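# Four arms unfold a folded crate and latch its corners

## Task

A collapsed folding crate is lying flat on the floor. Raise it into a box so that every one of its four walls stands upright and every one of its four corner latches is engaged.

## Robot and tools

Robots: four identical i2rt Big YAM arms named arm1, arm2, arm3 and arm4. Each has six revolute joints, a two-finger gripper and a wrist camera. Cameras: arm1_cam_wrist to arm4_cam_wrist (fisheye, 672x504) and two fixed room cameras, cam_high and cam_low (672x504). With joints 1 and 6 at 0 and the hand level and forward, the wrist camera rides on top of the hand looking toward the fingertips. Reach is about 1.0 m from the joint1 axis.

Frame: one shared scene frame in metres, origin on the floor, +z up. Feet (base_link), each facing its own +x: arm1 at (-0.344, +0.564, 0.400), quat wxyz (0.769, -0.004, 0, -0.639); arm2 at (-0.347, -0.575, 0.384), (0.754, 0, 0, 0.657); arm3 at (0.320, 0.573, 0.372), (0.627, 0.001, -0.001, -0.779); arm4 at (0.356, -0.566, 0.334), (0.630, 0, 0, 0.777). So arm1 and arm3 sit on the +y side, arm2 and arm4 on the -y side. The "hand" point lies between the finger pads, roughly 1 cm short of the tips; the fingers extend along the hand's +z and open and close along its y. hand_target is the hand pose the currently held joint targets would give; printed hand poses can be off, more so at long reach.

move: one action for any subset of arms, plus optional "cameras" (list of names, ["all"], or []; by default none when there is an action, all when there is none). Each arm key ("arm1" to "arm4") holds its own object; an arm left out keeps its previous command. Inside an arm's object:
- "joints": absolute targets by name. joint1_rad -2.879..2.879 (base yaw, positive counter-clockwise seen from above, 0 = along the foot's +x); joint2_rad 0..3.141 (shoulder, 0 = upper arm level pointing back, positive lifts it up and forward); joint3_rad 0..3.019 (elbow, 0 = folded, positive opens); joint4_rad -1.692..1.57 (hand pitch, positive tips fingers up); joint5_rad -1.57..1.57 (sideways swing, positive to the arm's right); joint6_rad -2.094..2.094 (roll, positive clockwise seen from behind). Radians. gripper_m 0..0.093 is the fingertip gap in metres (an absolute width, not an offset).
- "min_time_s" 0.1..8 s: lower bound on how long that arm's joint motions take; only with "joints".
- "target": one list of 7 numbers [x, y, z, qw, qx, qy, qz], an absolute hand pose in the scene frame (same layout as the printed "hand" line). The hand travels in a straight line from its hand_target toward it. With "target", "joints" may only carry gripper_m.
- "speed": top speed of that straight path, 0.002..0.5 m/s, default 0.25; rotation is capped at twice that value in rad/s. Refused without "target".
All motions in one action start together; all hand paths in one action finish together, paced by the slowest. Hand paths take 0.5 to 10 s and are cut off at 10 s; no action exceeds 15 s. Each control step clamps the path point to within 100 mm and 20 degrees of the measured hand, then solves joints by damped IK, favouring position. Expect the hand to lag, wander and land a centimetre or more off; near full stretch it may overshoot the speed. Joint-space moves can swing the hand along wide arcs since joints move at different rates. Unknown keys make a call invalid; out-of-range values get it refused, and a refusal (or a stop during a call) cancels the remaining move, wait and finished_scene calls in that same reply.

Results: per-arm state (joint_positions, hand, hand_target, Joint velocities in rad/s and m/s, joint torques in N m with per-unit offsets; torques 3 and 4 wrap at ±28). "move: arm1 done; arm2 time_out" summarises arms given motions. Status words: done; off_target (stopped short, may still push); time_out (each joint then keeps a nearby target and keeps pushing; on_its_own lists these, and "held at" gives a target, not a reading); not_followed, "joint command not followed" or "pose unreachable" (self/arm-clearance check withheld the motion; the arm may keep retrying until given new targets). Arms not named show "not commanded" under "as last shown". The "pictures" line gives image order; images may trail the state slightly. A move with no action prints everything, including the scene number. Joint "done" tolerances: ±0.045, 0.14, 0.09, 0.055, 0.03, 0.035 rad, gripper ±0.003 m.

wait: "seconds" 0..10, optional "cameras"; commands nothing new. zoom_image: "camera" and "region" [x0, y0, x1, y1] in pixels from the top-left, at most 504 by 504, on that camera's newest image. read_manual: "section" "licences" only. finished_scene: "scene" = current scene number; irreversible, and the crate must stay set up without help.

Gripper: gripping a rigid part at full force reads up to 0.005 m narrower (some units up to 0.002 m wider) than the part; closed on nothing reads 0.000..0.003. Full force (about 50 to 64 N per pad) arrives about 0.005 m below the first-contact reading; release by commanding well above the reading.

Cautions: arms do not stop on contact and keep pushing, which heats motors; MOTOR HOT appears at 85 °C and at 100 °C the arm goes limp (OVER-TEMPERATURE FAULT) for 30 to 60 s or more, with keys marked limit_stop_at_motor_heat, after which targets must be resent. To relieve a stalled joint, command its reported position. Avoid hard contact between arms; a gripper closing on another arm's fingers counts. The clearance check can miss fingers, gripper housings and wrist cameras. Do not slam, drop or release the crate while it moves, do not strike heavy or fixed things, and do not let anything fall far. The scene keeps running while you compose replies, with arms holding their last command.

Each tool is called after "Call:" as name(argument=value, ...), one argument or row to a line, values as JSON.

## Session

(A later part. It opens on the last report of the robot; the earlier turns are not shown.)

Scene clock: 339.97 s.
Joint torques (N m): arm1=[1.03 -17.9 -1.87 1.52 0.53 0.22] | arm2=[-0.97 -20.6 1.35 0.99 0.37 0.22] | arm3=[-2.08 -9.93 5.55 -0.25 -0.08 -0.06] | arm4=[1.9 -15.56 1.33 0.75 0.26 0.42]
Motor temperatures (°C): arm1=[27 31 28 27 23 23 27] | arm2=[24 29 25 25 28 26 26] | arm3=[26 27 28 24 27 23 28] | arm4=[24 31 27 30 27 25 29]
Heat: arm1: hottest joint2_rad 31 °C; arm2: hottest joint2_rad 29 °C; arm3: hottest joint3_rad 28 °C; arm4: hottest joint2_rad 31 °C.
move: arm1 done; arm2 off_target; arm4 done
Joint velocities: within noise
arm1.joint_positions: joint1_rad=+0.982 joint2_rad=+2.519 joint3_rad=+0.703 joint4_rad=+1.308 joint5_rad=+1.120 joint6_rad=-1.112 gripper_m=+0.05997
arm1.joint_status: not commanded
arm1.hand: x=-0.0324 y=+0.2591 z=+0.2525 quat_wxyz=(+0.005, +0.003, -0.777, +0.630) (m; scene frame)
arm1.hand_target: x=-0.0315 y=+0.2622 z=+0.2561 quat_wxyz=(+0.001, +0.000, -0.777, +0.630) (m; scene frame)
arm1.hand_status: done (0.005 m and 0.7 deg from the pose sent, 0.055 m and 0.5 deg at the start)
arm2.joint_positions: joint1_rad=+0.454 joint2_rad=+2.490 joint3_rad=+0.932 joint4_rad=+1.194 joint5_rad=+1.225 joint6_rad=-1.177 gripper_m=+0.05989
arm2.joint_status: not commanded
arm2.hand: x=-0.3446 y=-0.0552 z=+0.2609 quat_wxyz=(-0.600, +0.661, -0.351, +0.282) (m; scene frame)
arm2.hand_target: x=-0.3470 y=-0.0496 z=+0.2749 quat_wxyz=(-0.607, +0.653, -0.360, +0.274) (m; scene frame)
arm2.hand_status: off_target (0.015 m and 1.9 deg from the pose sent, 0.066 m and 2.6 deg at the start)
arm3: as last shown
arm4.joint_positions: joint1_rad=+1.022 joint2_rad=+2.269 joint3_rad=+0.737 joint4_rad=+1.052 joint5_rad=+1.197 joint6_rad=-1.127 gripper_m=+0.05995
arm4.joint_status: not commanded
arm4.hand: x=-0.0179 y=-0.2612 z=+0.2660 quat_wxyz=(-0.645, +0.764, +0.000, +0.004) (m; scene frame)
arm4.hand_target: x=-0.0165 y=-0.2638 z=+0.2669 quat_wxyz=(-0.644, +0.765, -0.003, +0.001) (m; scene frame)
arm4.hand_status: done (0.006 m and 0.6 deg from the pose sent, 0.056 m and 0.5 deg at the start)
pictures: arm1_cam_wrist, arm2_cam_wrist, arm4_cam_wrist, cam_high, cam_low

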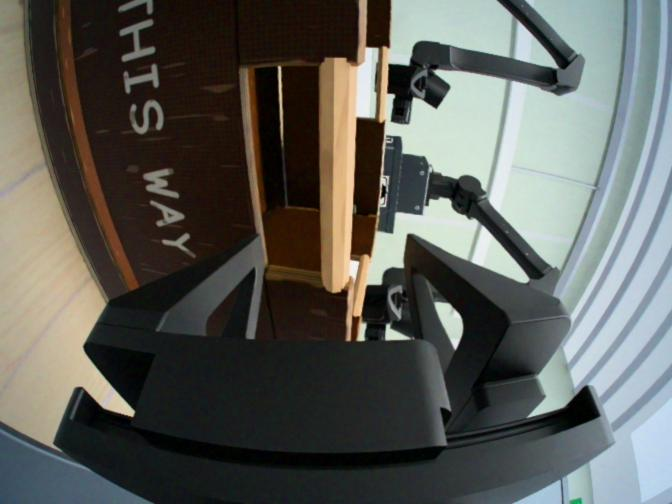

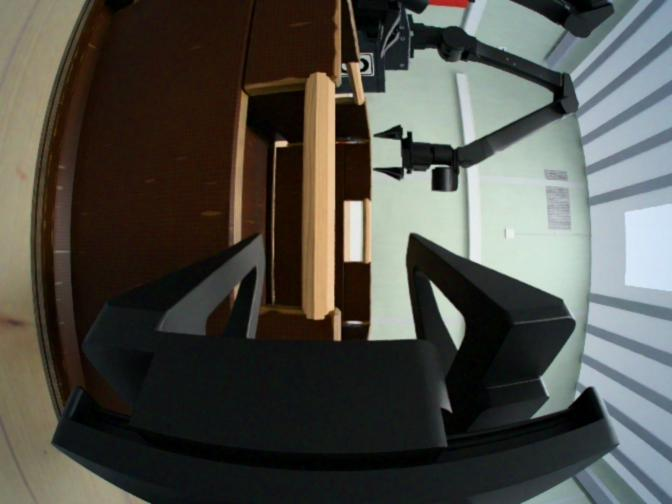

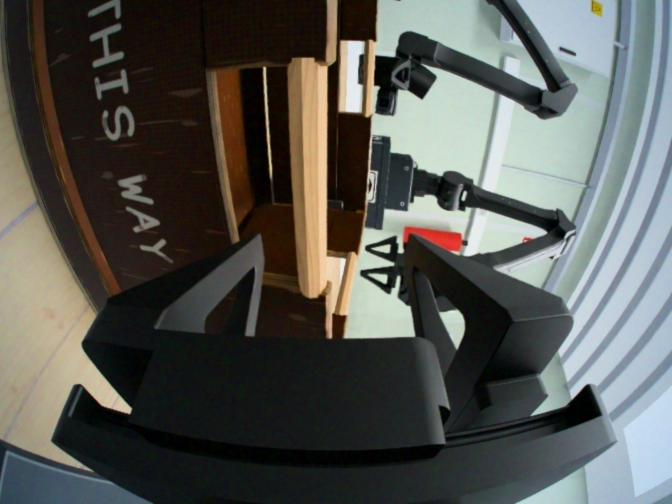

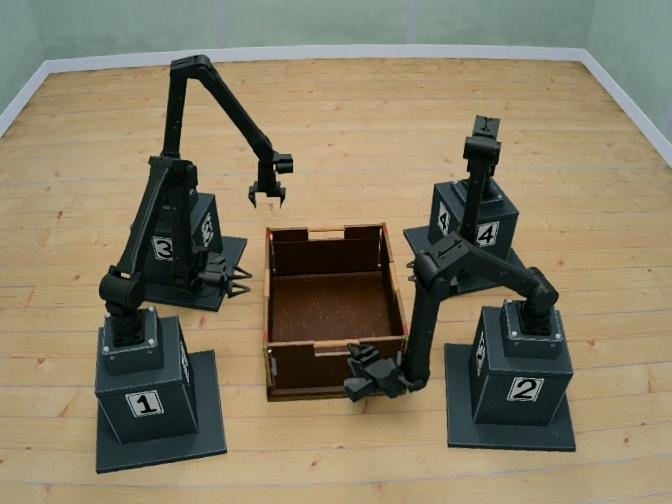

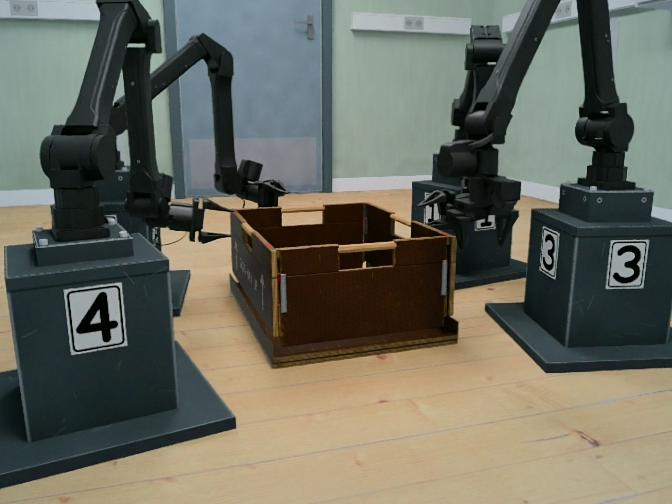

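Call:
move(
  arm3={"target": [0.372, -0.205, 0.275, 0, 0, 1, 0], "speed": 0.35},
  arm2={"target": [-0.42, -0.205, 0.285, 0, 1, 0, 0], "speed": 0.35, "joints": {"gripper_m": 0.092}},
  cameras=["arm3_cam_wrist", "arm2_cam_wrist", "cam_high"],
)

Call:
zoom_image(
  camera="cam_high",
  region=[250, 210, 420, 400],
)

Scene clock: 350.40 s.
Joint torques (N m): arm1=[0.5 -18.02 -1.78 1.7 0.51 0.3] | arm2=[-0.73 -13.98 5.56 -0.09 -0.22 -0.13] | arm3=[-1.61 -21.89 11.19 -0.2 -0.12 -0.04] | arm4=[2.14 -15.62 1.33 0.87 0.25 0.42]
Motor temperatures (°C): arm1=[27 31 28 27 23 23 26] | arm2=[24 29 25 25 28 26 26] | arm3=[26 27 29 24 27 23 28] | arm4=[24 31 27 30 27 25 28]
Heat: arm1: hottest joint2_rad 31 °C; arm2: hottest joint2_rad 29 °C; arm3: hottest joint3_rad 29 °C; arm4: hottest joint2_rad 31 °C.
move: arm2 off_target; arm3 off_target
Joint velocities: within noise
arm1.joint_positions: joint1_rad=+0.982 joint2_rad=+2.519 joint3_rad=+0.703 joint4_rad=+1.308 joint5_rad=+1.120 joint6_rad=-1.110 gripper_m=+0.05997
arm1.joint_status: not commanded
arm1.hand: x=-0.0324 y=+0.2591 z=+0.2525 quat_wxyz=(+0.005, +0.002, -0.777, +0.630) (m; scene frame)
arm1.hand_target: x=-0.0315 y=+0.2622 z=+0.2560 quat_wxyz=(+0.000, +0.000, -0.777, +0.630) (m; scene frame)
arm1.hand_status: not commanded
arm2.joint_positions: joint1_rad=+0.337 joint2_rad=+1.828 joint3_rad=+0.751 joint4_rad=-0.513 joint5_rad=+0.004 joint6_rad=-1.357 gripper_m=+0.09187
arm2.joint_status: all done
arm2.hand: x=-0.4173 y=-0.2220 z=+0.2795 quat_wxyz=(+0.009, +1.000, -0.006, +0.004) (m; scene frame)
arm2.hand_target: x=-0.4178 y=-0.2072 z=+0.2864 quat_wxyz=(-0.002, +1.000, -0.006, +0.000) (m; scene frame)
arm2.hand_status: off_target (0.018 m and 1.3 deg from the pose sent, 0.169 m and 97.3 deg at the start)
arm3.joint_positions: joint1_rad=+0.292 joint2_rad=+2.748 joint3_rad=+2.612 joint4_rad=-1.431 joint5_rad=+0.005 joint6_rad=-1.496 gripper_m=+0.09188
arm3.joint_status: not commanded
arm3.hand: x=+0.3783 y=-0.2013 z=+0.2847 quat_wxyz=(+0.001, +0.001, -1.000, +0.002) (m; scene frame)
arm3.hand_target: x=+0.3703 y=-0.2049 z=+0.2709 quat_wxyz=(-0.001, +0.000, -1.000, +0.000) (m; scene frame)
arm3.hand_status: off_target (0.012 m and 0.2 deg from the pose sent, 0.417 m and 0.8 deg at the start)
arm4.joint_positions: joint1_rad=+1.021 joint2_rad=+2.269 joint3_rad=+0.737 joint4_rad=+1.051 joint5_rad=+1.199 joint6_rad=-1.127 gripper_m=+0.05995
arm4.joint_status: not commanded
arm4.hand: x=-0.0171 y=-0.2606 z=+0.2659 quat_wxyz=(-0.645, +0.764, +0.000, +0.006) (m; scene frame)
arm4.hand_target: x=-0.0157 y=-0.2632 z=+0.2668 quat_wxyz=(-0.644, +0.765, -0.003, +0.003) (m; scene frame)
arm4.hand_status: not commanded
pictures: arm2_cam_wrist, arm3_cam_wrist, cam_high

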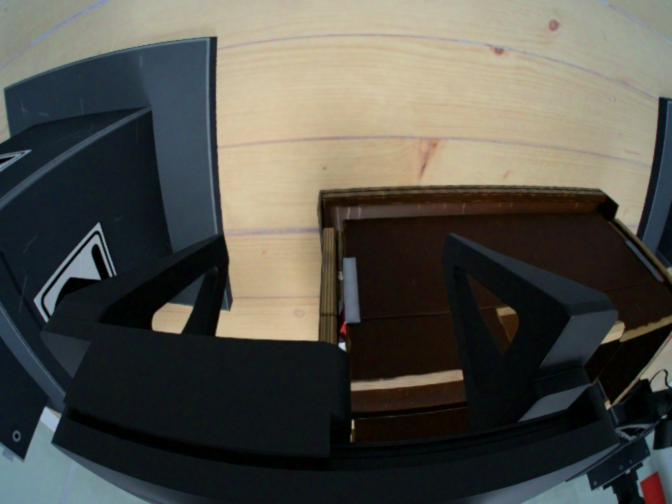

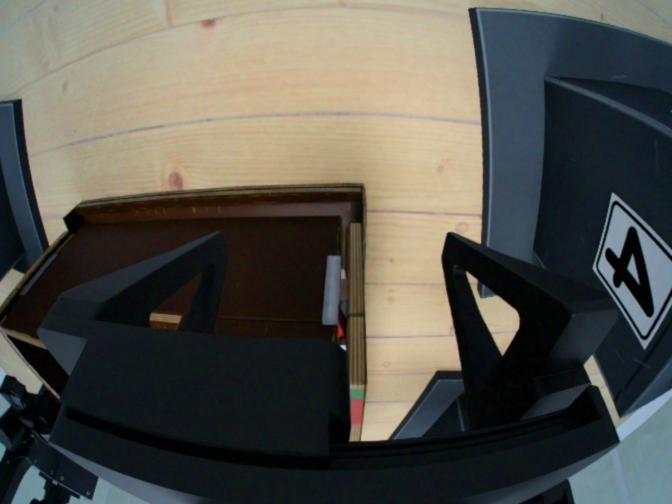

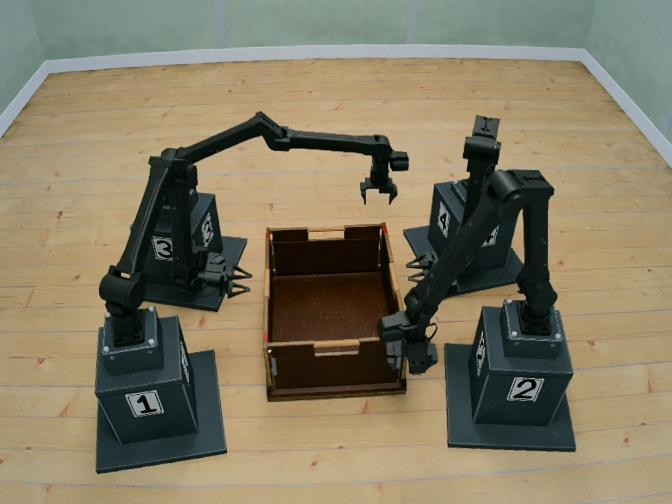

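Scaled by 2.653 from the camera's 672x504 image, which has a finer 960x720 frame.

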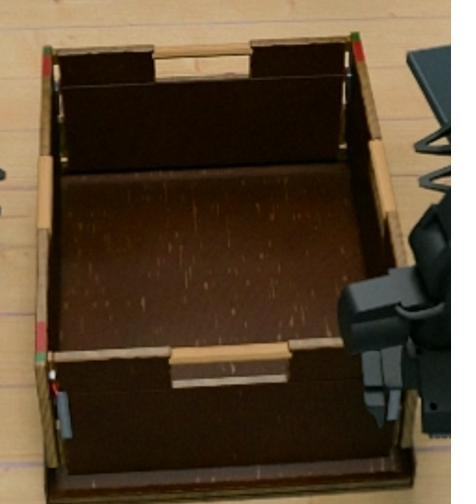

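Call:
zoom_image(
  camera="arm3_cam_wrist",
  region=[310, 230, 390, 420],
)

Call:
zoom_image(
  camera="arm2_cam_wrist",
  region=[300, 230, 380, 420],
)

Call:
move(
  arm2={"target": [-0.415, 0.195, 0.28, 0, 1, 0, 0], "speed": 0.35},
  cameras=["arm2_cam_wrist"],
)

Call:
zoom_image(
  camera="arm2_cam_wrist",
  region=[310, 230, 390, 420],
)

Scaled by 2.653 from the camera's 672x504 image, which has a finer 960x720 frame.

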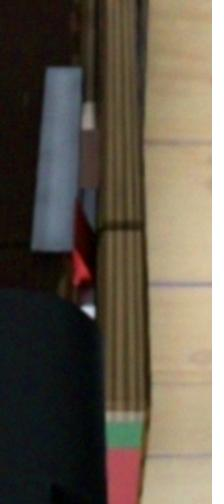

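Scaled by 2.653 from the camera's 672x504 image, which has a finer 960x720 frame.

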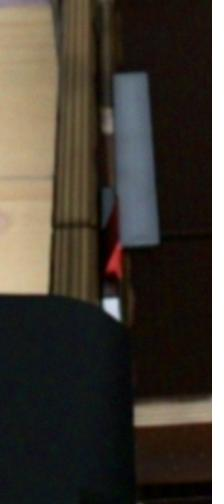

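Scene clock: 355.13 s.
Joint torques (N m): arm1=[0.09 -17.85 -1.91 1.47 0.53 0.32] | arm2=[-0.62 -27.58 10.32 -0.17 -0.21 -0.13] | arm3=[-1.44 -22.07 11.29 -0.17 -0.07 -0.02] | arm4=[2.14 -15.56 1.33 0.88 0.25 0.42]
Motor temperatures (°C): arm1=[27 31 28 27 23 23 26] | arm2=[24 29 25 25 28 26 25] | arm3=[26 28 30 24 27 23 28] | arm4=[24 31 27 30 27 25 28]
Heat: arm1: hottest joint2_rad 31 °C; arm2: hottest joint2_rad 29 °C; arm3: hottest joint3_rad 30 °C; arm4: hottest joint2_rad 31 °C.
move: arm2 off_target
Joint velocities: within noise
arm1, arm4: as last shown
arm2.joint_positions: joint1_rad=+0.230 joint2_rad=+2.743 joint3_rad=+2.524 joint4_rad=-1.377 joint5_rad=+0.001 joint6_rad=-1.475 gripper_m=+0.09187
arm2.joint_status: not commanded
arm2.hand: x=-0.4174 y=+0.1854 z=+0.2681 quat_wxyz=(+0.012, +1.000, -0.001, +0.002) (m; scene frame)
arm2.hand_target: x=-0.4148 y=+0.1957 z=+0.2761 quat_wxyz=(+0.000, +1.000, +0.001, -0.001) (m; scene frame)
arm2.hand_status: off_target (0.015 m and 1.4 deg from the pose sent, 0.417 m and 1.3 deg at the start)
arm3.joint_positions: joint1_rad=+0.292 joint2_rad=+2.749 joint3_rad=+2.613 joint4_rad=-1.431 joint5_rad=+0.005 joint6_rad=-1.496 gripper_m=+0.09188
arm3.joint_status: not commanded
arm3.hand: x=+0.3783 y=-0.2014 z=+0.2841 quat_wxyz=(+0.001, +0.001, -1.000, +0.002) (m; scene frame)
arm3.hand_target: x=+0.3703 y=-0.2050 z=+0.2703 quat_wxyz=(-0.001, +0.000, -1.000, +0.000) (m; scene frame)
arm3.hand_status: not commanded
pictures: arm2_cam_wrist

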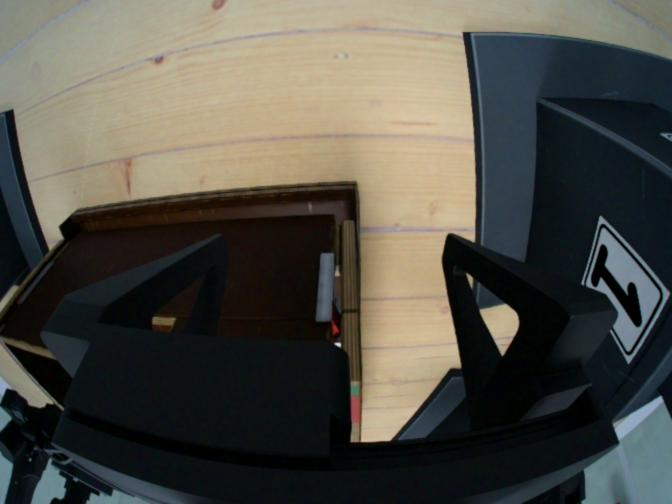

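Scaled by 2.653 from the camera's 672x504 image, which has a finer 960x720 frame.

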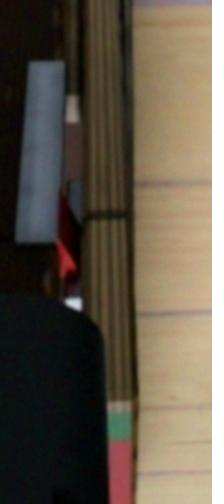

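Call:
finished_scene(
  scene=1,
)

The scene is finished: the task was done.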